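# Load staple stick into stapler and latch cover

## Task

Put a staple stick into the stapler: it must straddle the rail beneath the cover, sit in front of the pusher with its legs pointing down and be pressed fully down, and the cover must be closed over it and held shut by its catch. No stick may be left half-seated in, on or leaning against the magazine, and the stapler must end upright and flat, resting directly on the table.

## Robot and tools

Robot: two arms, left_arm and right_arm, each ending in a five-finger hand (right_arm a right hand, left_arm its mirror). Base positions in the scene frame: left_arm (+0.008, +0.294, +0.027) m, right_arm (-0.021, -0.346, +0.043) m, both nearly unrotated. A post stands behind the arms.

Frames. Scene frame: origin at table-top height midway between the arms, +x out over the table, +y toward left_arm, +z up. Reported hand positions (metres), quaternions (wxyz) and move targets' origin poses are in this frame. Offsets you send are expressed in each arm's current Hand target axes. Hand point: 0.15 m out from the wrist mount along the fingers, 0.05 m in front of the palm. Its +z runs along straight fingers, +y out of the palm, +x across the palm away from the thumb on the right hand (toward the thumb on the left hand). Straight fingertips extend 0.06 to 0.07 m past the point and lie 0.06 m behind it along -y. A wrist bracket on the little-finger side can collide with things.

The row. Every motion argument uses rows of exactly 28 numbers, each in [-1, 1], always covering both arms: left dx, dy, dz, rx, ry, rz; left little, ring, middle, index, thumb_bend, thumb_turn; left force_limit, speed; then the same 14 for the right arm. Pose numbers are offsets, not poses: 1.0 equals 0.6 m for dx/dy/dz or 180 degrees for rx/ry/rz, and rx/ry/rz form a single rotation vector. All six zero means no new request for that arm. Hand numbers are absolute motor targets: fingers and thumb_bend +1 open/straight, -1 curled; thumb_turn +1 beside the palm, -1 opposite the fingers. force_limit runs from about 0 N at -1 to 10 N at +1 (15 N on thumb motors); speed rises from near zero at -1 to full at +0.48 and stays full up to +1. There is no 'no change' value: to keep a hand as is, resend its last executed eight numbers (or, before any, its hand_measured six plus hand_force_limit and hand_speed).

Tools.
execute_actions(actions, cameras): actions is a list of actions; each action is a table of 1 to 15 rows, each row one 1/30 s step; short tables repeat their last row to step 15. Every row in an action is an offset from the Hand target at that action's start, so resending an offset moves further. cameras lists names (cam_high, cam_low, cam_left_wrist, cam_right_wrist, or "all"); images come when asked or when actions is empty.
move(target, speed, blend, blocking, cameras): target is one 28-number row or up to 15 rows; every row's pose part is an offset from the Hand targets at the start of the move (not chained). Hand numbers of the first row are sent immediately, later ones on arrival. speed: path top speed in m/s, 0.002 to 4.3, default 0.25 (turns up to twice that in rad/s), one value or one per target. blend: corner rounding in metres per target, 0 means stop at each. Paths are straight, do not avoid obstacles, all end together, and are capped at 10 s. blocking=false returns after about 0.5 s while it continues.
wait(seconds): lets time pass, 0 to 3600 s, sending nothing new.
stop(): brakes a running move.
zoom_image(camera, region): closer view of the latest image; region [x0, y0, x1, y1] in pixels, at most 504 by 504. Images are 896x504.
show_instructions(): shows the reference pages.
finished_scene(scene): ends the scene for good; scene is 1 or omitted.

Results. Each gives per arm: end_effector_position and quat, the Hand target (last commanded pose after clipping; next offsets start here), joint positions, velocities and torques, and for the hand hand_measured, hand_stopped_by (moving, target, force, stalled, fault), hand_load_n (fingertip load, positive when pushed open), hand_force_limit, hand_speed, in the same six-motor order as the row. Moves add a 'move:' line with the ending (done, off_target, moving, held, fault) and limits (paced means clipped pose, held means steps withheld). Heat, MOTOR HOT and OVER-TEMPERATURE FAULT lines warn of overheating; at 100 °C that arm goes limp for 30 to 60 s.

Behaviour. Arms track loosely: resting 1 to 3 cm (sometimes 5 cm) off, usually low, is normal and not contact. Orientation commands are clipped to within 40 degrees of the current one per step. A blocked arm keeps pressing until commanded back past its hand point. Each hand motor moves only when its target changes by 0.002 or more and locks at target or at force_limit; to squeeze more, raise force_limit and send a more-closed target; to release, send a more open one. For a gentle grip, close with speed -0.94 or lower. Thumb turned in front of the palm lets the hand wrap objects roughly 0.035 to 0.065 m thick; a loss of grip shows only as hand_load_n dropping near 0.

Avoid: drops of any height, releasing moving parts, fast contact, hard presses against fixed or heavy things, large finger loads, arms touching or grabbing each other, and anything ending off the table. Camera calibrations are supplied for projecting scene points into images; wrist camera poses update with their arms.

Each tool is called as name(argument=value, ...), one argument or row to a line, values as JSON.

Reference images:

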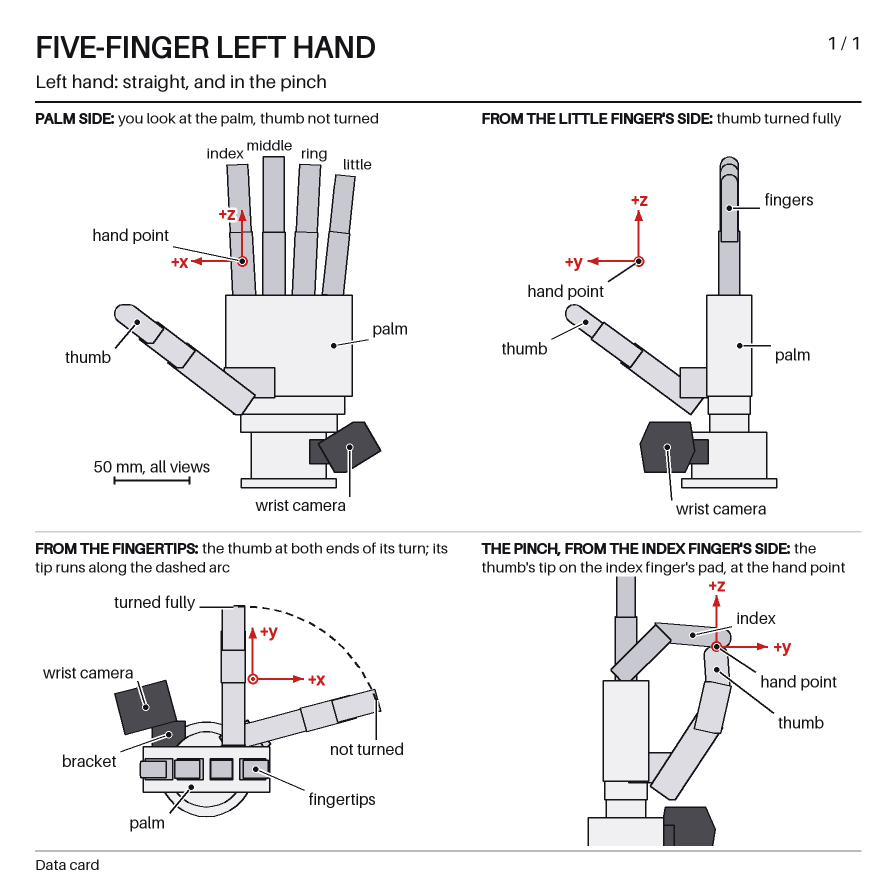

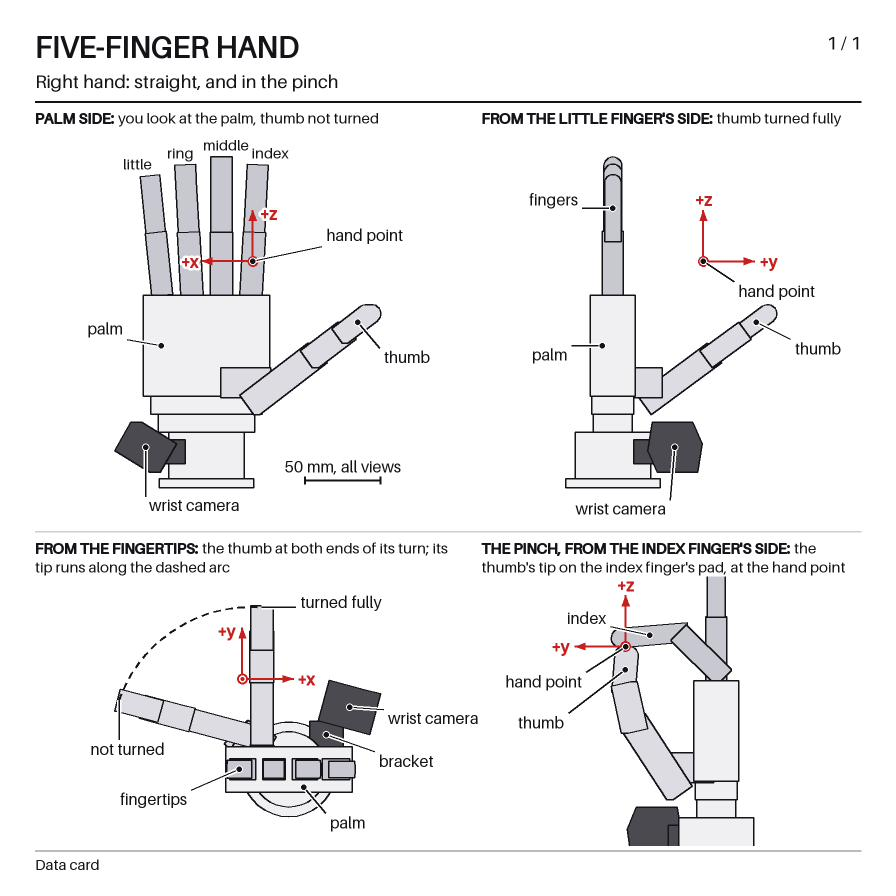

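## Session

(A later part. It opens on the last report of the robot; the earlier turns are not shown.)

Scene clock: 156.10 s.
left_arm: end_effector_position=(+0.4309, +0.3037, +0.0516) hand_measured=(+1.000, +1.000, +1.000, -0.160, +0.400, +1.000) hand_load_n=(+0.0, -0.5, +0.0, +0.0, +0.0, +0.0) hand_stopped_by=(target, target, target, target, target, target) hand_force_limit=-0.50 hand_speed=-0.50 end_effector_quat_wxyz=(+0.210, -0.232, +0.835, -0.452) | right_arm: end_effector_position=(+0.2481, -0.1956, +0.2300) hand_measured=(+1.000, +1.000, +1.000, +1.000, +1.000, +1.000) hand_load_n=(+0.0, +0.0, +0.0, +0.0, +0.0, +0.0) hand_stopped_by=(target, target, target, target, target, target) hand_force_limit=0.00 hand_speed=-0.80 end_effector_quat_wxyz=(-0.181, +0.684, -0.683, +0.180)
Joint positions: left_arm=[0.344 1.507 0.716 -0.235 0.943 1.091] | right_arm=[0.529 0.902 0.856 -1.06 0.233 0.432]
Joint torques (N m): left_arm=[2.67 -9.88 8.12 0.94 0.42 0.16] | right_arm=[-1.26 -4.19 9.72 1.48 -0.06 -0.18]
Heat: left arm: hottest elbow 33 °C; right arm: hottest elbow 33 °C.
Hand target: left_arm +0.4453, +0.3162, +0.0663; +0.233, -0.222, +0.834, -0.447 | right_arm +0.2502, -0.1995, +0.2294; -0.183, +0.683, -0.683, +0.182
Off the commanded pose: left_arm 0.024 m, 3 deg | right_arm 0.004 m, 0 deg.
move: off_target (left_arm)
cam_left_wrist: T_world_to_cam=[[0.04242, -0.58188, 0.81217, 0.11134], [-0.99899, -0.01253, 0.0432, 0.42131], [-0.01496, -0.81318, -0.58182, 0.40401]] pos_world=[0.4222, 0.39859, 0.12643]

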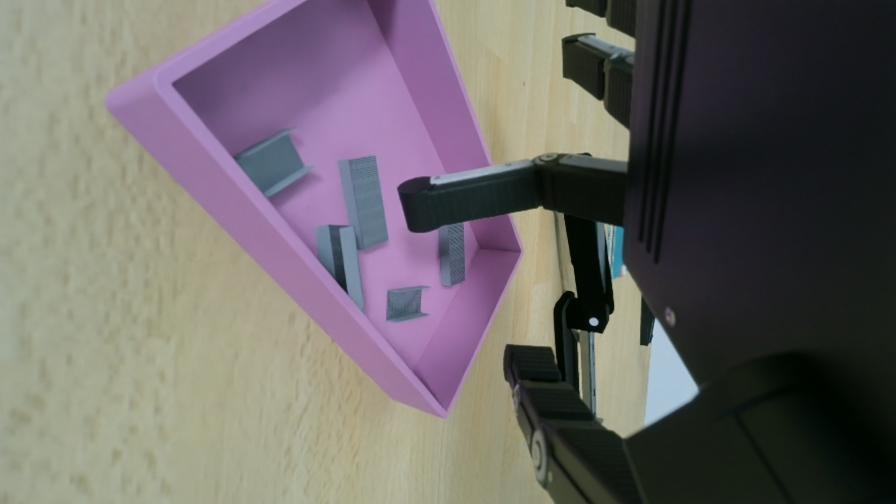

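move(
  target=[0.0502,-0.0057,0.0285,0.0211,0.0943,0.0544,1,1,-0.05,-0.08,0.4,1,-0.5,-0.5,0,0,0,0,0,0,1,1,1,1,1,1,0,-0.8],
  cameras=["cam_left_wrist"],
  speed=0.08,
)

zoom_image(
  camera="cam_left_wrist",
  region=[260, 100, 460, 300],
)

Scene clock: 161.03 s.
left_arm: end_effector_position=(+0.4193, +0.2880, +0.0518) hand_measured=(+1.000, +1.000, -0.050, -0.080, +0.400, +1.000) hand_load_n=(+0.0, +0.0, +0.0, +0.5, +0.0, +0.0) hand_stopped_by=(target, target, target, target, target, target) hand_force_limit=-0.50 hand_speed=-0.50 end_effector_quat_wxyz=(+0.148, -0.091, +0.859, -0.481) | right_arm: end_effector_position=(+0.2481, -0.1956, +0.2300) hand_measured=(+1.000, +1.000, +1.000, +1.000, +1.000, +1.000) hand_load_n=(+0.0, +0.0, +0.0, +0.0, +0.0, -0.5) hand_stopped_by=(target, target, target, target, target, target) hand_force_limit=0.00 hand_speed=-0.80 end_effector_quat_wxyz=(-0.181, +0.684, -0.683, +0.180)
Joint positions: left_arm=[0.326 1.605 0.87 -0.704 1.05 1.612] | right_arm=[0.529 0.902 0.856 -1.06 0.233 0.432]
Joint torques (N m): left_arm=[0.56 -8.64 8.09 0.39 0.64 0.15] | right_arm=[-1.08 -4.01 9.66 1.46 -0.04 -0.2]
Heat: left arm: hottest elbow 33 °C; right arm: hottest elbow 33 °C.
Hand target: left_arm +0.4321, +0.2860, +0.0550; +0.152, -0.074, +0.860, -0.481 | right_arm +0.2502, -0.1995, +0.2294; -0.183, +0.683, -0.683, +0.182
Off the commanded pose: left_arm 0.013 m, 2 deg | right_arm 0.004 m, 0 deg.
move: off_target (left_arm)
cam_left_wrist: T_world_to_cam=[[-0.1636, -0.56613, 0.80792, 0.18458], [-0.95375, 0.30012, 0.01717, 0.3018], [-0.25219, -0.76774, -0.58904, 0.47787]] pos_world=[0.43855, 0.3808, 0.12718]

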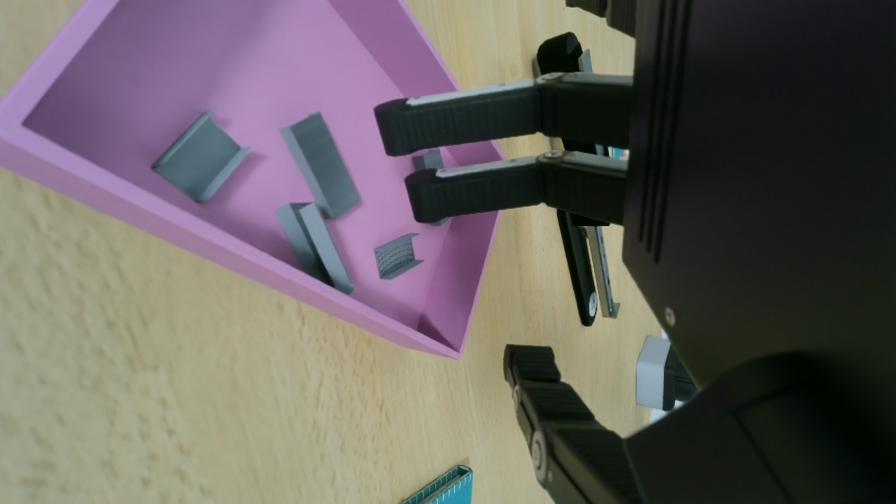

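Scaled by 2.520.

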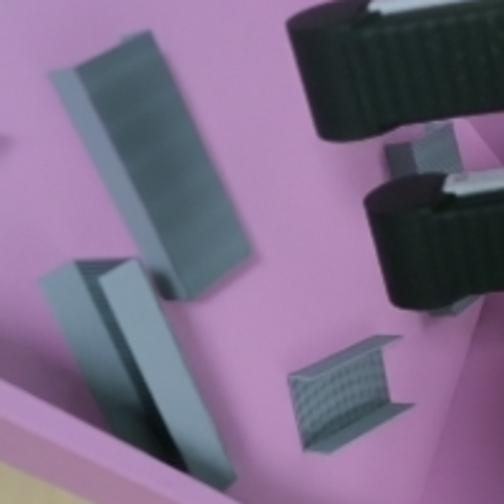

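move(
  target=[-0.0113,0.0077,0.0182,0.0026,0.0118,0.0068,1,1,-0.05,-0.08,0.4,-1,-0.5,-0.5,0,0,0,0,0,0,1,1,1,1,1,1,0,-0.8],
  cameras=["cam_left_wrist"],
  speed=0.06,
)

zoom_image(
  camera="cam_left_wrist",
  region=[280, 80, 480, 280],
)

Scene clock: 164.47 s.
left_arm: end_effector_position=(+0.4297, +0.2837, +0.0442) hand_measured=(+1.000, +1.000, -0.050, -0.080, +0.400, -1.000) hand_load_n=(+0.0, +0.0, +0.0, +0.0, +0.0, +0.0) hand_stopped_by=(target, target, target, target, target, target) hand_force_limit=-0.50 hand_speed=-0.50 end_effector_quat_wxyz=(+0.138, -0.071, +0.861, -0.484) | right_arm: end_effector_position=(+0.2481, -0.1956, +0.2300) hand_measured=(+1.000, +1.000, +1.000, +1.000, +1.000, +1.000) hand_load_n=(+0.0, +0.0, +0.0, +0.0, +0.0, -0.5) hand_stopped_by=(target, target, target, target, target, target) hand_force_limit=0.00 hand_speed=-0.80 end_effector_quat_wxyz=(-0.181, +0.684, -0.683, +0.180)
Joint positions: left_arm=[0.307 1.658 0.915 -0.739 1.053 1.664] | right_arm=[0.529 0.902 0.856 -1.06 0.233 0.432]
Joint torques (N m): left_arm=[0.5 -9.41 8.01 0.25 0.63 0.17] | right_arm=[-1.2 -4.37 9.7 1.5 -0.04 -0.21]
Heat: left arm: hottest elbow 33 °C; right arm: hottest elbow 33 °C.
Hand target: left_arm +0.4422, +0.2814, +0.0471; +0.142, -0.055, +0.862, -0.484 | right_arm +0.2502, -0.1995, +0.2294; -0.183, +0.683, -0.683, +0.182
Off the commanded pose: left_arm 0.013 m, 2 deg | right_arm 0.004 m, 0 deg.
move: off_target (left_arm)
cam_left_wrist: T_world_to_cam=[[-0.18948, -0.55829, 0.80772, 0.19888], [-0.93937, 0.34252, 0.01639, 0.29498], [-0.28581, -0.75564, -0.58934, 0.48386]] pos_world=[0.45307, 0.37562, 0.11968]

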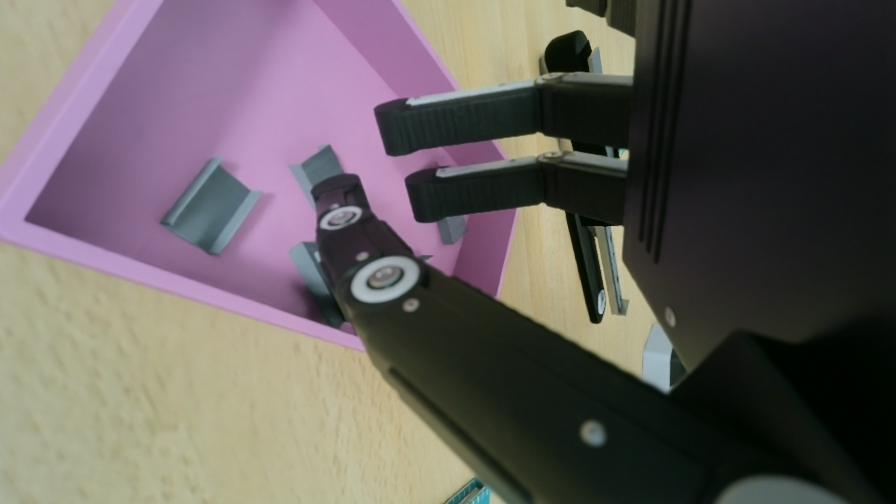

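Scaled by 2.520.

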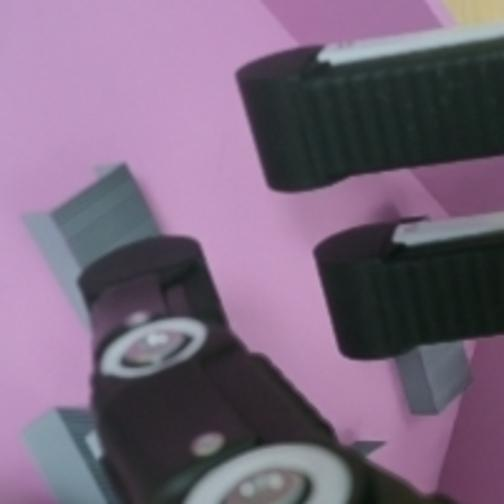

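move(
  target=[0.0038,0.017,0.0098,0,0,0,1,1,-0.05,-0.08,0.4,-1,-0.5,-0.5,0,0,0,0,0,0,1,1,1,1,1,1,0,-0.8],
  cameras=["cam_left_wrist"],
  speed=0.05,
)

zoom_image(
  camera="cam_left_wrist",
  region=[280, 80, 480, 280],
)

Scene clock: 165.87 s.
left_arm: end_effector_position=(+0.4302, +0.2839, +0.0346) hand_measured=(+1.000, +1.000, -0.050, -0.080, +0.400, -1.000) hand_load_n=(+0.0, +0.0, +0.0, +0.0, +0.0, +0.0) hand_stopped_by=(target, target, target, target, target, target) hand_force_limit=-0.50 hand_speed=-0.50 end_effector_quat_wxyz=(+0.134, -0.073, +0.861, -0.485) | right_arm: end_effector_position=(+0.2481, -0.1956, +0.2300) hand_measured=(+1.000, +1.000, +1.000, +1.000, +1.000, +1.000) hand_load_n=(+0.0, -0.5, +0.0, +0.0, +0.0, +0.0) hand_stopped_by=(target, target, target, target, target, target) hand_force_limit=0.00 hand_speed=-0.80 end_effector_quat_wxyz=(-0.181, +0.684, -0.683, +0.180)
Joint positions: left_arm=[0.307 1.684 0.915 -0.724 1.053 1.664] | right_arm=[0.529 0.902 0.856 -1.06 0.233 0.432]
Joint torques (N m): left_arm=[0.5 -9.58 7.15 1.01 0.65 0.18] | right_arm=[-1.38 -4.13 9.61 1.51 -0.05 -0.2]
Heat: left arm: hottest elbow 33 °C; right arm: hottest elbow 33 °C.
Hand target: left_arm +0.4423, +0.2815, +0.0351; +0.142, -0.055, +0.862, -0.484 | right_arm +0.2502, -0.1995, +0.2294; -0.183, +0.683, -0.683, +0.182
Off the commanded pose: left_arm 0.012 m, 2 deg | right_arm 0.004 m, 0 deg.
move: off_target (left_arm)
cam_left_wrist: T_world_to_cam=[[-0.18257, -0.55594, 0.81093, 0.20314], [-0.93907, 0.3429, 0.02366, 0.295], [-0.29122, -0.7572, -0.58467, 0.48105]] pos_world=[0.45421, 0.37603, 0.10955]

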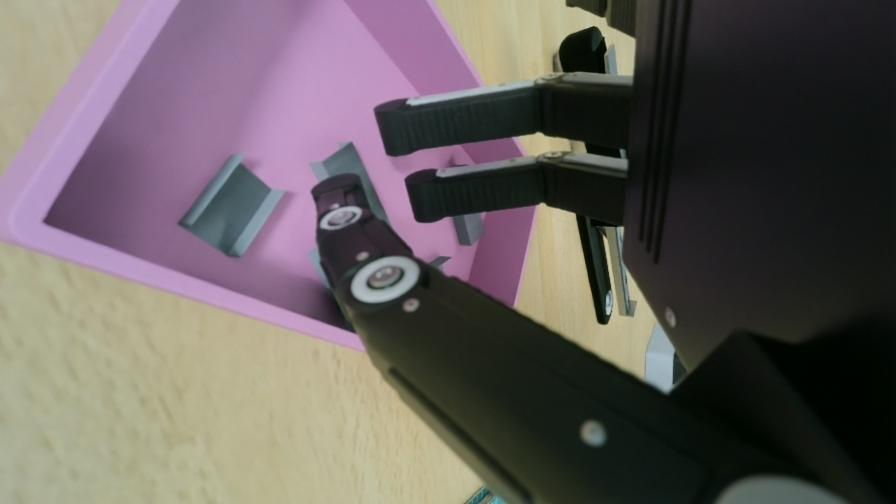

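Scaled by 2.520.

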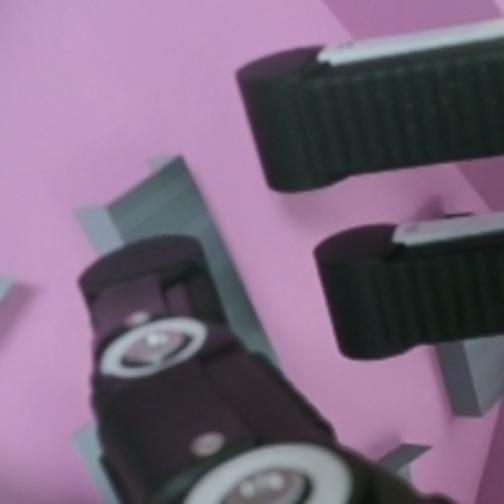

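move(
  target=[0.0035,0.0153,0.0088,0,0,0,1,1,-0.05,-0.08,0.4,-1,-0.5,-0.5,0,0,0,0,0,0,1,1,1,1,1,1,0,-0.8],
  cameras=["cam_left_wrist"],
  speed=0.04,
)

zoom_image(
  camera="cam_left_wrist",
  region=[280, 80, 480, 280],
)

Scene clock: 166.90 s.
left_arm: end_effector_position=(+0.4340, +0.2851, +0.0262) hand_measured=(+1.000, +1.000, -0.050, -0.080, +0.400, -1.000) hand_load_n=(+0.0, +0.0, +0.0, +0.0, +0.0, +0.0) hand_stopped_by=(target, target, target, target, target, target) hand_force_limit=-0.50 hand_speed=-0.50 end_effector_quat_wxyz=(+0.137, -0.071, +0.861, -0.485) | right_arm: end_effector_position=(+0.2481, -0.1956, +0.2300) hand_measured=(+1.000, +1.000, +1.000, +1.000, +1.000, +1.000) hand_load_n=(+0.0, +0.0, +0.0, +0.0, +0.0, +0.0) hand_stopped_by=(target, target, target, target, target, target) hand_force_limit=0.00 hand_speed=-0.80 end_effector_quat_wxyz=(-0.181, +0.684, -0.683, +0.180)
Joint positions: left_arm=[0.307 1.705 0.915 -0.694 1.053 1.665] | right_arm=[0.529 0.902 0.856 -1.06 0.233 0.432]
Joint torques (N m): left_arm=[0.73 -9.7 6.42 1.02 0.64 0.16] | right_arm=[-1.08 -4.13 9.66 1.47 -0.04 -0.2]
Heat: left arm: hottest elbow 33 °C; right arm: hottest elbow 33 °C.
Hand target: left_arm +0.4422, +0.2814, +0.0243; +0.142, -0.055, +0.862, -0.484 | right_arm +0.2502, -0.1995, +0.2294; -0.183, +0.683, -0.683, +0.182
Off the commanded pose: left_arm 0.009 m, 2 deg | right_arm 0.004 m, 0 deg.
move: done
cam_left_wrist: T_world_to_cam=[[-0.189, -0.55797, 0.80805, 0.21475], [-0.93919, 0.34298, 0.01716, 0.2986], [-0.28672, -0.75567, -0.58886, 0.47588]] pos_world=[0.45748, 0.37702, 0.10158]

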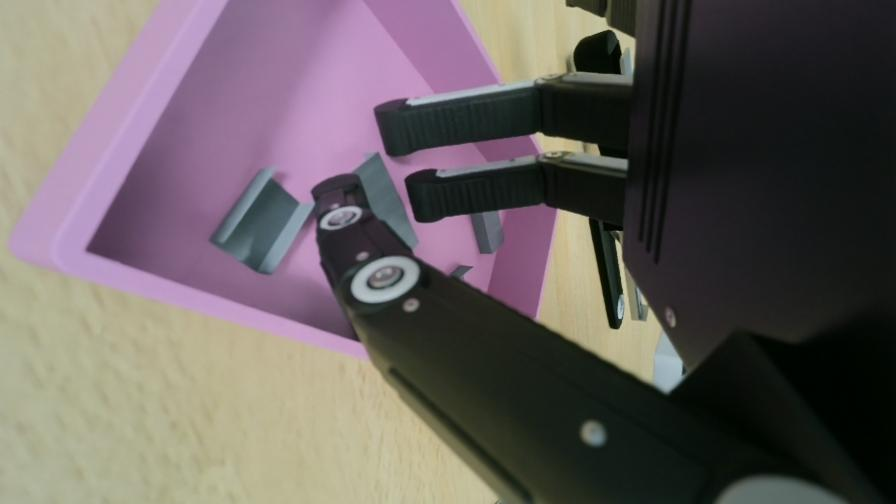

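Scaled by 2.520.

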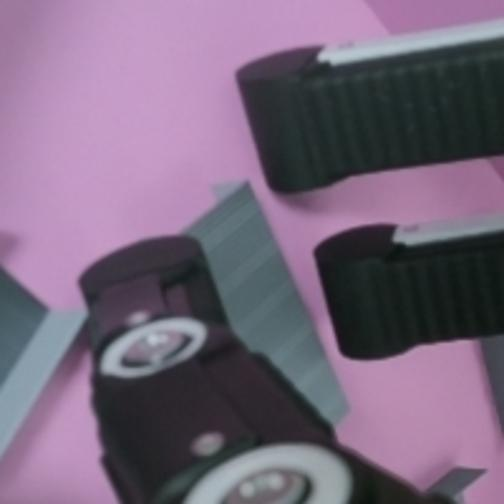

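move(
  target=[0.0175,0.0002,-0.0003,0,0,0,1,1,-0.05,-0.08,0.4,-1,-0.5,-0.5,0,0,0,0,0,0,1,1,1,1,1,1,0,-0.8],
  cameras=["cam_left_wrist"],
  speed=0.04,
)

zoom_image(
  camera="cam_left_wrist",
  region=[280, 80, 480, 280],
)

Scene clock: 168.07 s.
left_arm: end_effector_position=(+0.4325, +0.2838, +0.0242) hand_measured=(+1.000, +1.000, -0.050, -0.080, +0.400, -1.000) hand_load_n=(+0.0, +0.0, -1.0, +0.0, +0.0, +0.0) hand_stopped_by=(target, target, target, target, target, target) hand_force_limit=-0.50 hand_speed=-0.50 end_effector_quat_wxyz=(+0.140, -0.068, +0.860, -0.486) | right_arm: end_effector_position=(+0.2481, -0.1956, +0.2300) hand_measured=(+1.000, +1.000, +1.000, +1.000, +1.000, +1.000) hand_load_n=(+0.0, +0.0, +0.0, +0.0, +0.0, +0.0) hand_stopped_by=(target, target, target, target, target, target) hand_force_limit=0.00 hand_speed=-0.80 end_effector_quat_wxyz=(-0.181, +0.684, -0.683, +0.180)
Joint positions: left_arm=[0.307 1.705 0.905 -0.681 1.059 1.67] | right_arm=[0.529 0.902 0.856 -1.06 0.233 0.432]
Joint torques (N m): left_arm=[0.56 -10.87 4.86 0.91 0.42 0.17] | right_arm=[-1.03 -4.07 9.68 1.44 -0.04 -0.18]
Heat: left arm: hottest elbow 33 °C; right arm: hottest elbow 33 °C.
Hand target: left_arm +0.4321, +0.2792, +0.0223; +0.142, -0.055, +0.862, -0.484 | right_arm +0.2502, -0.1995, +0.2294; -0.183, +0.683, -0.683, +0.182
Off the commanded pose: left_arm 0.005 m, 1 deg | right_arm 0.004 m, 0 deg.
move: done
cam_left_wrist: T_world_to_cam=[[-0.19809, -0.55505, 0.80789, 0.21841], [-0.93822, 0.34596, 0.00764, 0.29672], [-0.28374, -0.75646, -0.58929, 0.47226]] pos_world=[0.45566, 0.37582, 0.09958]

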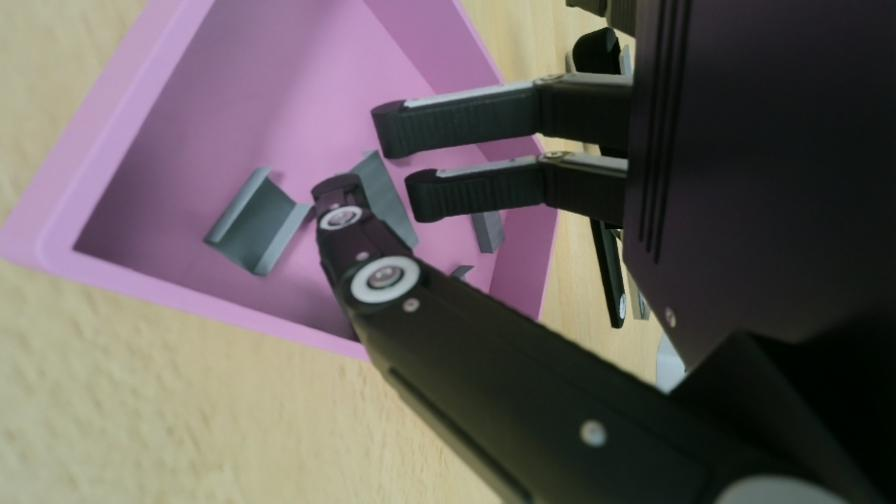

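Scaled by 2.520.

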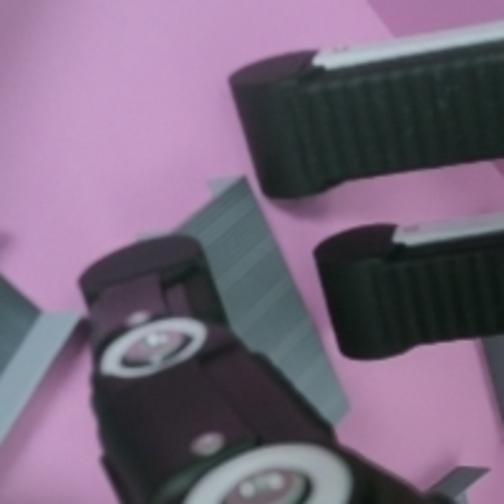

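move(
  target=[-0.0007,-0.0031,-0.0018,0,0,0,1,1,-0.28,-0.32,0.4,-1,-0.6,-0.94,0,0,0,0,0,0,1,1,1,1,1,1,0,-0.8],
  cameras=["cam_left_wrist"],
  speed=0.03,
)

zoom_image(
  camera="cam_left_wrist",
  region=[280, 80, 480, 280],
)

Scene clock: 169.87 s.
left_arm: end_effector_position=(+0.4308, +0.2833, +0.0232) hand_measured=(+1.000, +1.000, -0.178, -0.226, +0.400, -1.000) hand_load_n=(+0.0, +0.0, +2.5, +2.0, +3.0, +0.0) hand_stopped_by=(target, target, force, force, target, target) hand_force_limit=-0.60 hand_speed=-0.94 end_effector_quat_wxyz=(+0.139, -0.069, +0.860, -0.486) | right_arm: end_effector_position=(+0.2481, -0.1956, +0.2300) hand_measured=(+1.000, +1.000, +1.000, +1.000, +1.000, +1.000) hand_load_n=(-0.5, +0.0, +0.0, +0.0, +0.0, +0.0) hand_stopped_by=(target, target, target, target, target, target) hand_force_limit=0.00 hand_speed=-0.80 end_effector_quat_wxyz=(-0.181, +0.684, -0.683, +0.180)
Joint positions: left_arm=[0.307 1.705 0.901 -0.681 1.059 1.671] | right_arm=[0.529 0.902 0.856 -1.06 0.233 0.432]
Joint torques (N m): left_arm=[0.67 -11.4 5.16 0.68 0.45 0.16] | right_arm=[-1.14 -4.37 9.68 1.48 -0.04 -0.18]
Heat: left arm: hottest elbow 33 °C; right arm: hottest elbow 33 °C.
Hand target: left_arm +0.4322, +0.2792, +0.0245; +0.142, -0.055, +0.862, -0.484 | right_arm +0.2502, -0.1995, +0.2294; -0.183, +0.683, -0.683, +0.182
Off the commanded pose: left_arm 0.005 m, 2 deg | right_arm 0.004 m, 0 deg.
move: done
cam_left_wrist: T_world_to_cam=[[-0.19566, -0.55455, 0.80882, 0.21749], [-0.93812, 0.34614, 0.01039, 0.2951], [-0.28573, -0.75674, -0.58796, 0.47171]] pos_world=[0.45417, 0.37543, 0.09837]

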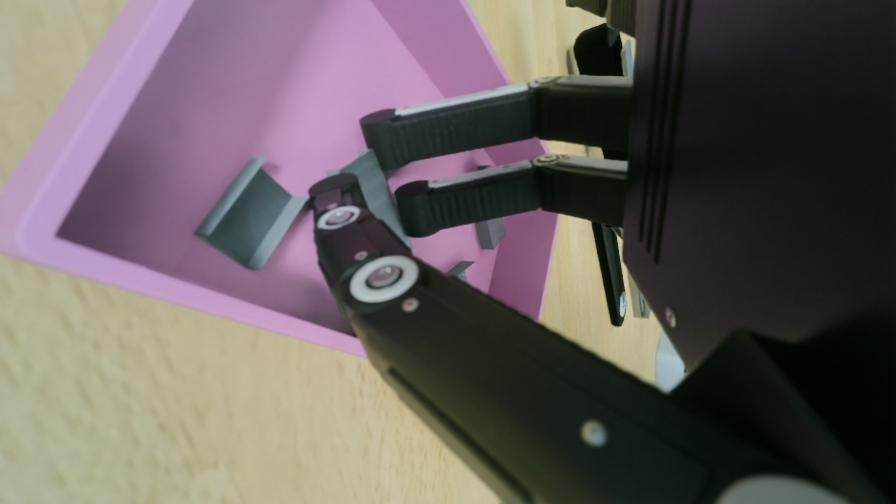

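Scaled by 2.520.

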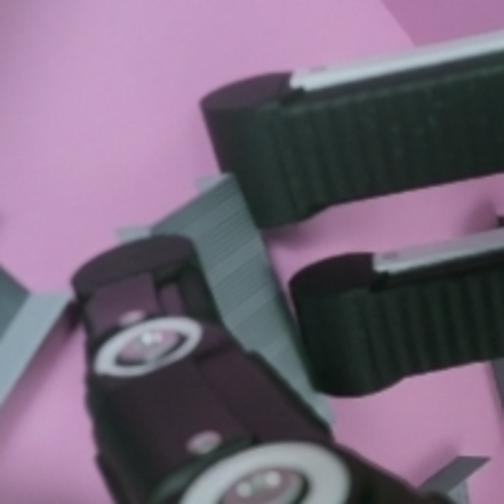

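move(
  target=[-0.007,-0.0283,-0.0163,0,0,0,1,1,-0.34,-0.38,0.4,-1,-0.35,-0.94,0,0,0,0,0,0,1,1,1,1,1,1,0,-0.8],
  cameras=["cam_left_wrist"],
  speed=0.03,
)

zoom_image(
  camera="cam_left_wrist",
  region=[280, 80, 480, 280],
)

Scene clock: 171.33 s.
left_arm: end_effector_position=(+0.4241, +0.2815, +0.0334) hand_measured=(+1.000, +1.000, -0.188, -0.246, +0.402, -1.000) hand_load_n=(+0.0, +0.0, +3.0, +0.0, +3.5, +0.5) hand_stopped_by=(target, target, force, force, target, target) hand_force_limit=-0.35 hand_speed=-0.94 end_effector_quat_wxyz=(+0.130, -0.074, +0.860, -0.488) | right_arm: end_effector_position=(+0.2481, -0.1956, +0.2300) hand_measured=(+1.000, +1.000, +1.000, +1.000, +1.000, +1.000) hand_load_n=(+0.0, +0.0, +0.0, +0.0, +0.0, +0.0) hand_stopped_by=(target, target, target, target, target, target) hand_force_limit=0.00 hand_speed=-0.80 end_effector_quat_wxyz=(-0.181, +0.684, -0.683, +0.180)
Joint positions: left_arm=[0.307 1.678 0.901 -0.728 1.057 1.671] | right_arm=[0.529 0.902 0.856 -1.06 0.233 0.432]
Joint torques (N m): left_arm=[0.67 -12.4 6.5 0.24 0.52 0.14] | right_arm=[-1.38 -4.37 9.69 1.5 -0.04 -0.2]
Heat: left arm: hottest elbow 33 °C; right arm: hottest elbow 33 °C.
Hand target: left_arm +0.4325, +0.2793, +0.0445; +0.142, -0.055, +0.862, -0.484 | right_arm +0.2502, -0.1995, +0.2294; -0.183, +0.683, -0.683, +0.182
Off the commanded pose: left_arm 0.014 m, 3 deg | right_arm 0.004 m, 0 deg.
move: off_target (left_arm)
cam_left_wrist: T_world_to_cam=[[-0.18013, -0.55126, 0.81465, 0.19918], [-0.9378, 0.34614, 0.02687, 0.28863], [-0.2968, -0.75914, -0.57932, 0.47941]] pos_world=[0.44884, 0.37384, 0.10772]

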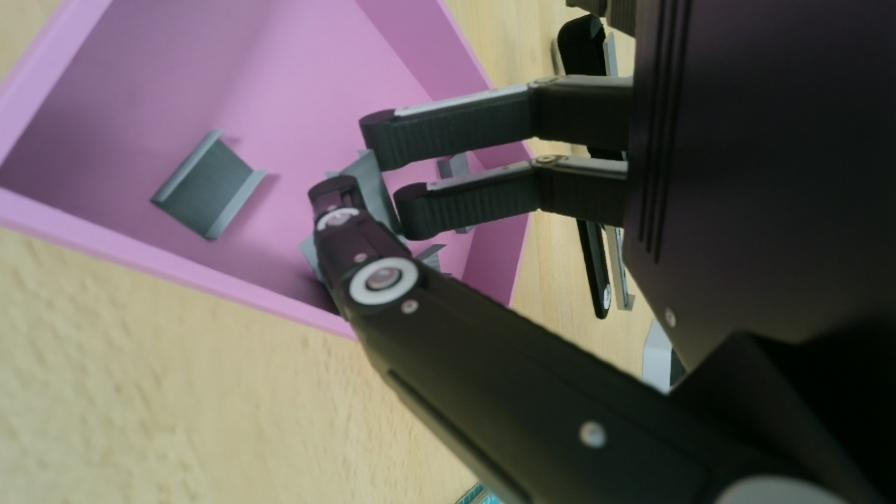

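Scaled by 2.520.

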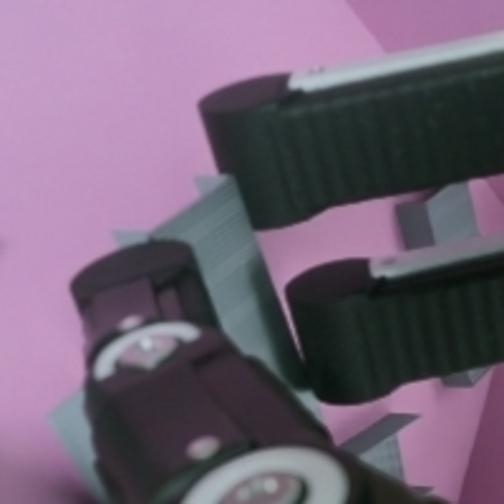

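move(
  target=[0,0,0,0,0,0,1,1,-0.34,-0.44,0.4,-1,-0.5,-0.94,0,0,0,0,0,0,1,1,1,1,1,1,0,-0.8],
  cameras=["cam_left_wrist"],
  speed=0.03,
)

zoom_image(
  camera="cam_left_wrist",
  region=[280, 80, 480, 280],
)

Scene clock: 172.97 s.
left_arm: end_effector_position=(+0.4240, +0.2815, +0.0334) hand_measured=(+1.000, +1.000, -0.190, -0.440, +0.400, -1.000) hand_load_n=(+0.0, -0.5, +0.0, +0.0, +0.0, +0.0) hand_stopped_by=(target, target, force, target, target, target) hand_force_limit=-0.50 hand_speed=-0.94 end_effector_quat_wxyz=(+0.130, -0.074, +0.860, -0.488) | right_arm: end_effector_position=(+0.2481, -0.1956, +0.2300) hand_measured=(+1.000, +1.000, +1.000, +1.000, +1.000, +1.000) hand_load_n=(+0.0, +0.0, +0.0, +0.0, +0.0, +0.0) hand_stopped_by=(target, target, target, target, target, target) hand_force_limit=0.00 hand_speed=-0.80 end_effector_quat_wxyz=(-0.181, +0.684, -0.683, +0.180)
Joint positions: left_arm=[0.307 1.678 0.901 -0.728 1.057 1.671] | right_arm=[0.529 0.902 0.856 -1.06 0.233 0.432]
Joint torques (N m): left_arm=[0.56 -12.51 6.57 0.25 0.53 0.14] | right_arm=[-1.44 -4.25 9.7 1.5 -0.03 -0.19]
Heat: left arm: hottest elbow 33 °C; right arm: hottest elbow 33 °C.
Hand target: left_arm +0.4325, +0.2793, +0.0445; +0.142, -0.055, +0.862, -0.484 | right_arm +0.2502, -0.1995, +0.2294; -0.183, +0.683, -0.683, +0.182
Off the commanded pose: left_arm 0.014 m, 3 deg | right_arm 0.004 m, 0 deg.
move: done
cam_left_wrist: T_world_to_cam=[[-0.17983, -0.55115, 0.8148, 0.19898], [-0.9378, 0.34613, 0.02716, 0.28851], [-0.29699, -0.75923, -0.57911, 0.47948]] pos_world=[0.44874, 0.37384, 0.10771]

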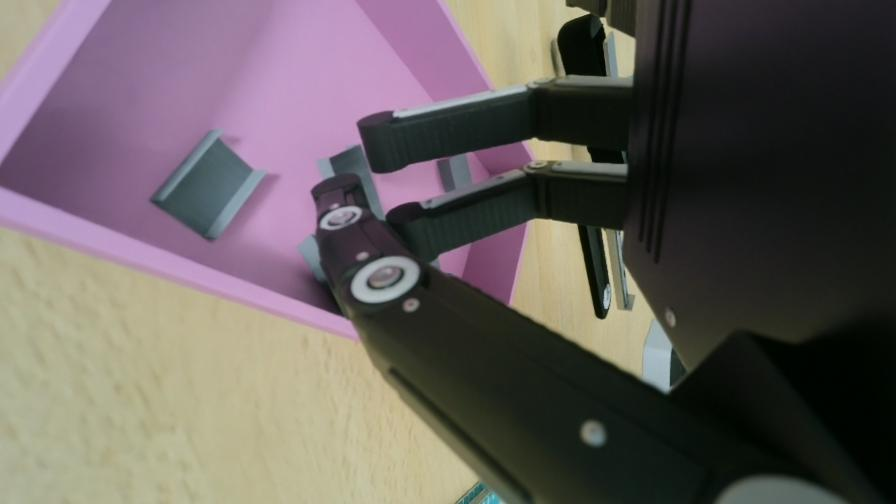

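Scaled by 2.520.

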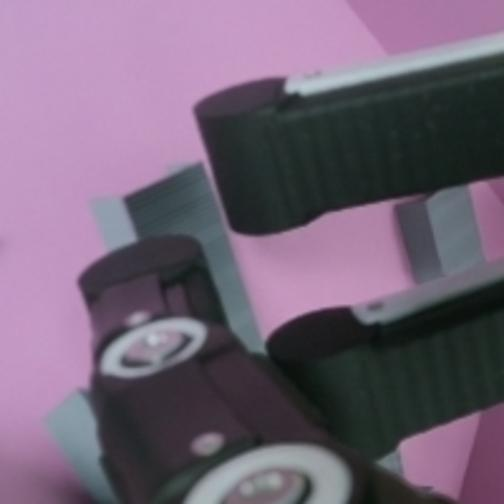

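move(
  target=[-0.0025,-0.0113,-0.0065,0,0,0,1,1,-0.05,-0.08,0.4,1,-0.5,-0.5,0,0,0,0,0,0,1,1,1,1,1,1,0,-0.8],
  cameras=["cam_left_wrist"],
  speed=0.05,
)

zoom_image(
  camera="cam_left_wrist",
  region=[260, 100, 460, 300],
)

Scene clock: 175.93 s.
left_arm: end_effector_position=(+0.4211, +0.2806, +0.0398) hand_measured=(+1.000, +1.000, -0.050, -0.080, +0.400, +1.000) hand_load_n=(-0.5, +0.0, +0.0, +0.0, +0.0, +0.0) hand_stopped_by=(target, target, target, target, target, target) hand_force_limit=-0.50 hand_speed=-0.50 end_effector_quat_wxyz=(+0.128, -0.075, +0.860, -0.488) | right_arm: end_effector_position=(+0.2481, -0.1956, +0.2300) hand_measured=(+1.000, +1.000, +1.000, +1.000, +1.000, +1.000) hand_load_n=(+0.0, +0.0, +0.0, +0.0, +0.0, +0.0) hand_stopped_by=(target, target, target, target, target, target) hand_force_limit=0.00 hand_speed=-0.80 end_effector_quat_wxyz=(-0.181, +0.684, -0.683, +0.180)
Joint positions: left_arm=[0.307 1.661 0.901 -0.75 1.056 1.671] | right_arm=[0.529 0.902 0.856 -1.06 0.233 0.432]
Joint torques (N m): left_arm=[0.56 -12.1 7.1 0.24 0.53 0.12] | right_arm=[-1.2 -4.19 9.73 1.46 -0.05 -0.2]
Heat: left arm: hottest elbow 33 °C; right arm: hottest elbow 33 °C.
Hand target: left_arm +0.4325, +0.2793, +0.0524; +0.142, -0.055, +0.862, -0.484 | right_arm +0.2502, -0.1995, +0.2294; -0.183, +0.683, -0.683, +0.182
Off the commanded pose: left_arm 0.017 m, 3 deg | right_arm 0.004 m, 0 deg.
move: off_target (left_arm)
cam_left_wrist: T_world_to_cam=[[-0.17522, -0.55006, 0.81654, 0.19044], [-0.93765, 0.34611, 0.03195, 0.28565], [-0.30018, -0.76003, -0.5764, 0.48321]] pos_world=[0.44626, 0.37315, 0.1139]

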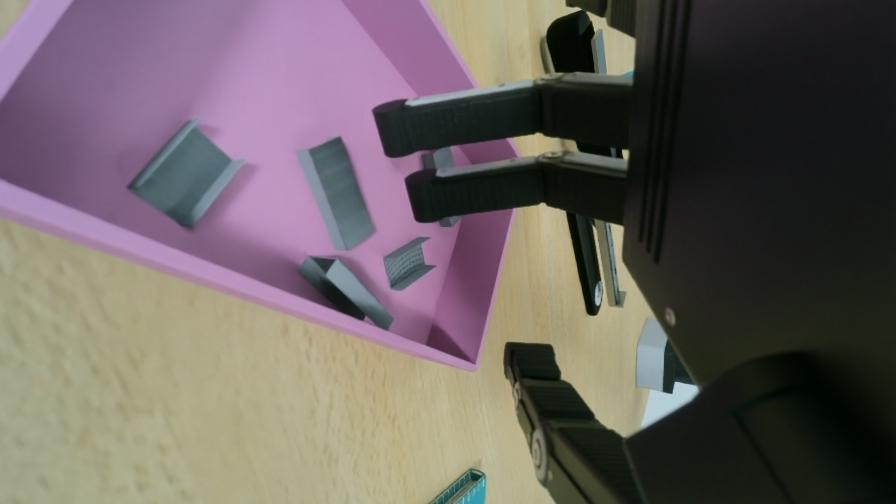

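Scaled by 2.520.

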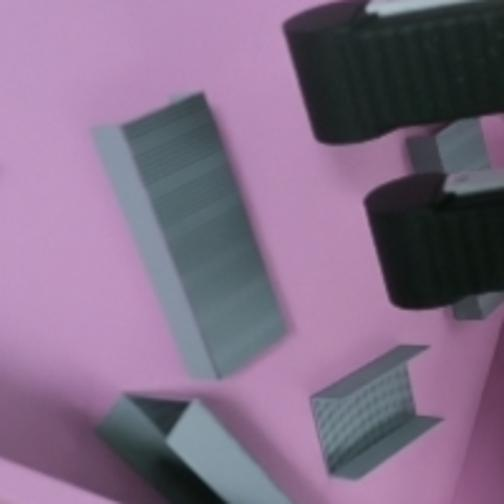

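move(
  target=[0,0,0,0.0077,0.0345,0.0199,1,1,-0.05,-0.08,0.4,-1,-0.5,-0.5,0,0,0,0,0,0,1,1,1,1,1,1,0,-0.8],
  cameras=["cam_left_wrist"],
  speed=0.06,
)

zoom_image(
  camera="cam_left_wrist",
  region=[260, 80, 460, 280],
)

Scene clock: 179.40 s.
left_arm: end_effector_position=(+0.4206, +0.2817, +0.0509) hand_measured=(+1.000, +1.000, -0.050, -0.080, +0.400, -1.000) hand_load_n=(+0.0, +0.0, -0.5, +0.0, +0.0, +0.0) hand_stopped_by=(target, target, target, target, target, target) hand_force_limit=-0.50 hand_speed=-0.50 end_effector_quat_wxyz=(+0.108, -0.016, +0.863, -0.494) | right_arm: end_effector_position=(+0.2481, -0.1956, +0.2300) hand_measured=(+1.000, +1.000, +1.000, +1.000, +1.000, +1.000) hand_load_n=(+0.0, +0.0, +0.0, +0.0, -0.5, +0.0) hand_stopped_by=(target, target, target, target, target, target) hand_force_limit=0.00 hand_speed=-0.80 end_effector_quat_wxyz=(-0.181, +0.684, -0.683, +0.180)
Joint positions: left_arm=[0.304 1.698 0.991 -0.992 1.055 1.914] | right_arm=[0.529 0.902 0.856 -1.06 0.233 0.432]
Joint torques (N m): left_arm=[0.44 -9.88 7.8 -0.06 0.49 0.17] | right_arm=[-1.03 -4.37 9.63 1.54 -0.04 -0.21]
Heat: left arm: hottest elbow 33 °C; right arm: hottest elbow 33 °C.
Hand target: left_arm +0.4325, +0.2793, +0.0525; +0.111, +0.000, +0.863, -0.492 | right_arm +0.2502, -0.1995, +0.2294; -0.183, +0.683, -0.683, +0.182
Off the commanded pose: left_arm 0.012 m, 2 deg | right_arm 0.004 m, 0 deg.
move: off_target (left_arm)
cam_left_wrist: T_world_to_cam=[[-0.26019, -0.52711, 0.80899, 0.21147], [-0.88884, 0.45804, 0.01257, 0.23344], [-0.37718, -0.71579, -0.58769, 0.51078]] pos_world=[0.45516, 0.37016, 0.12617]

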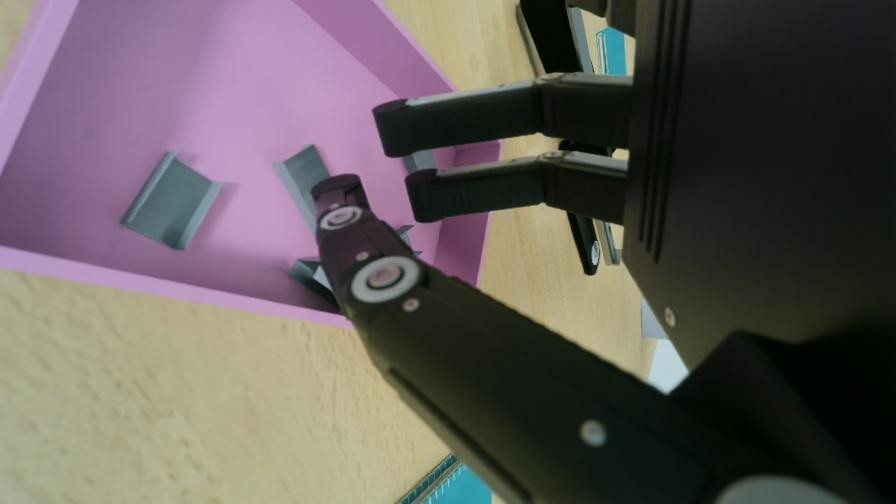

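Scaled by 2.520.

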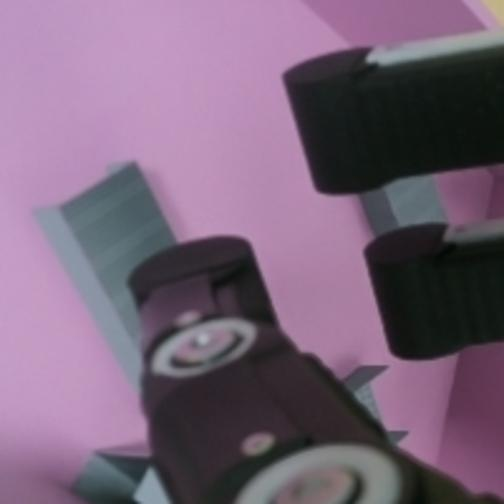

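move(
  target=[0.0063,0.0283,0.0163,0,0,0,1,1,-0.05,-0.08,0.4,-1,-0.5,-0.5,0,0,0,0,0,0,1,1,1,1,1,1,0,-0.8],
  cameras=["cam_left_wrist"],
  speed=0.05,
)

zoom_image(
  camera="cam_left_wrist",
  region=[260, 80, 460, 280],
)

Scene clock: 180.63 s.
left_arm: end_effector_position=(+0.4240, +0.2829, +0.0349) hand_measured=(+1.000, +1.000, -0.050, -0.080, +0.400, -1.000) hand_load_n=(+0.0, -0.5, +0.0, +0.0, +0.0, +0.0) hand_stopped_by=(target, target, target, target, target, target) hand_force_limit=-0.50 hand_speed=-0.50 end_effector_quat_wxyz=(+0.107, -0.017, +0.863, -0.494) | right_arm: end_effector_position=(+0.2481, -0.1956, +0.2300) hand_measured=(+1.000, +1.000, +1.000, +1.000, +1.000, +1.000) hand_load_n=(+0.0, +0.0, +0.0, +0.0, +0.0, +0.0) hand_stopped_by=(target, target, target, target, target, target) hand_force_limit=0.00 hand_speed=-0.80 end_effector_quat_wxyz=(-0.181, +0.684, -0.683, +0.180)
Joint positions: left_arm=[0.304 1.738 0.991 -0.956 1.054 1.916] | right_arm=[0.529 0.902 0.856 -1.06 0.233 0.432]
Joint torques (N m): left_arm=[0.56 -9.99 6.42 0.58 0.53 0.18] | right_arm=[-1.2 -4.13 9.66 1.47 -0.04 -0.22]
Heat: left arm: hottest elbow 33 °C; right arm: hottest elbow 33 °C.
Hand target: left_arm +0.4324, +0.2794, +0.0325; +0.111, +0.000, +0.863, -0.492 | right_arm +0.2502, -0.1995, +0.2294; -0.183, +0.683, -0.683, +0.182
Off the commanded pose: left_arm 0.009 m, 2 deg | right_arm 0.004 m, 0 deg.
move: done
cam_left_wrist: T_world_to_cam=[[-0.25892, -0.52664, 0.8097, 0.22527], [-0.88845, 0.45875, 0.01428, 0.23576], [-0.37897, -0.71568, -0.58668, 0.50424]] pos_world=[0.45888, 0.37136, 0.11006]

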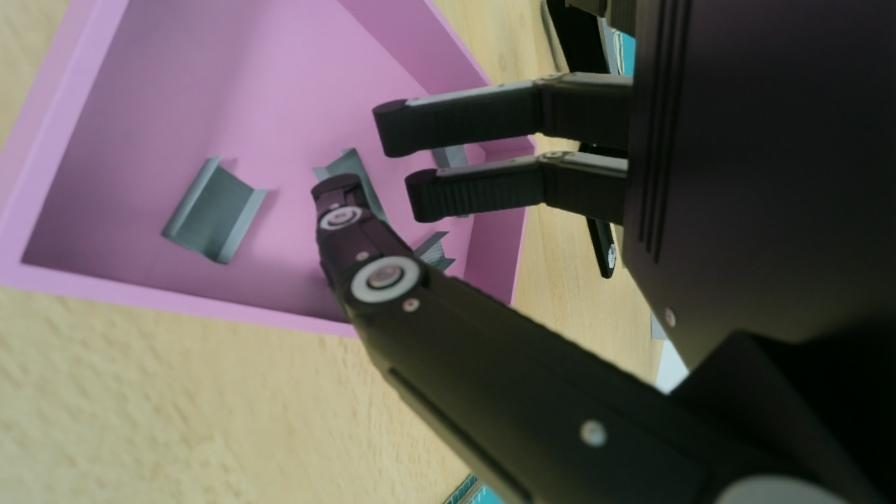

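Scaled by 2.520.

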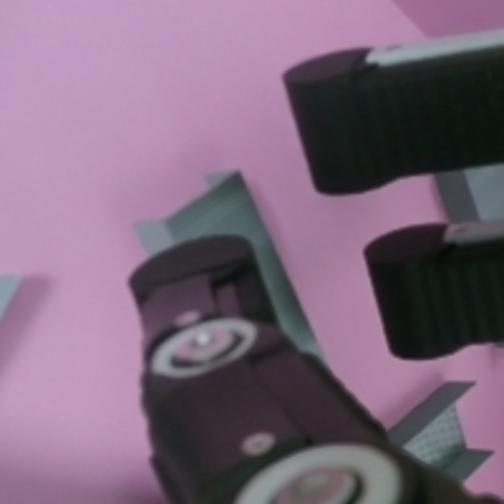

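move(
  target=[0.0167,0.0117,0.0088,0,0,0,1,1,-0.05,-0.08,0.4,-1,-0.5,-0.5,0,0,0,0,0,0,1,1,1,1,1,1,0,-0.8],
  cameras=["cam_left_wrist"],
  speed=0.04,
)

zoom_image(
  camera="cam_left_wrist",
  region=[260, 80, 460, 280],
)

Scene clock: 182.00 s.
left_arm: end_effector_position=(+0.4232, +0.2826, +0.0282) hand_measured=(+1.000, +1.000, -0.050, -0.080, +0.400, -1.000) hand_load_n=(+0.0, +0.0, +0.0, +0.0, +0.0, +0.0) hand_stopped_by=(target, target, target, target, target, target) hand_force_limit=-0.50 hand_speed=-0.50 end_effector_quat_wxyz=(+0.113, -0.012, +0.863, -0.492) | right_arm: end_effector_position=(+0.2481, -0.1956, +0.2300) hand_measured=(+1.000, +1.000, +1.000, +1.000, +1.000, +1.000) hand_load_n=(+0.0, +0.0, +0.0, +0.0, +0.0, +0.0) hand_stopped_by=(target, target, target, target, target, target) hand_force_limit=0.00 hand_speed=-0.80 end_effector_quat_wxyz=(-0.181, +0.684, -0.683, +0.180)
Joint positions: left_arm=[0.304 1.742 0.974 -0.922 1.054 1.918] | right_arm=[0.529 0.902 0.856 -1.06 0.233 0.432]
Joint torques (N m): left_arm=[0.56 -10.17 5.3 0.65 0.52 0.16] | right_arm=[-1.26 -4.25 9.61 1.54 -0.06 -0.21]
Heat: left arm: hottest elbow 33 °C; right arm: hottest elbow 33 °C.
Hand target: left_arm +0.4246, +0.2774, +0.0221; +0.111, +0.000, +0.863, -0.492 | right_arm +0.2502, -0.1995, +0.2294; -0.183, +0.683, -0.683, +0.182
Off the commanded pose: left_arm 0.008 m, 1 deg | right_arm 0.004 m, 0 deg.
move: done
cam_left_wrist: T_world_to_cam=[[-0.27096, -0.52998, 0.80356, 0.23657], [-0.88814, 0.45956, 0.00361, 0.23515], [-0.3712, -0.71269, -0.59522, 0.4959]] pos_world=[0.45703, 0.37074, 0.10422]

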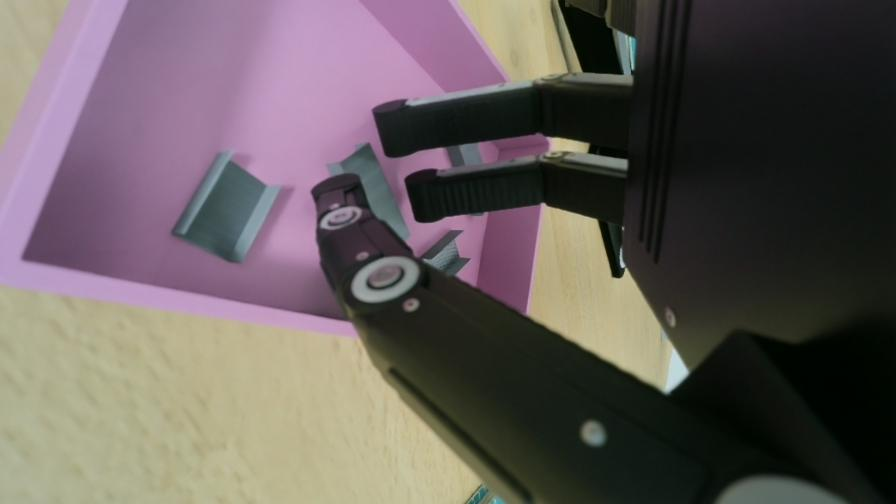

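Scaled by 2.520.

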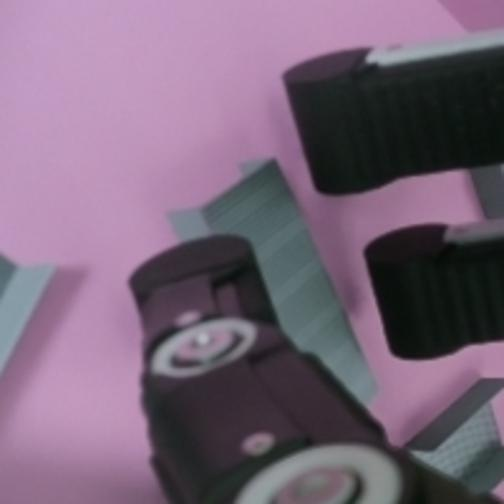

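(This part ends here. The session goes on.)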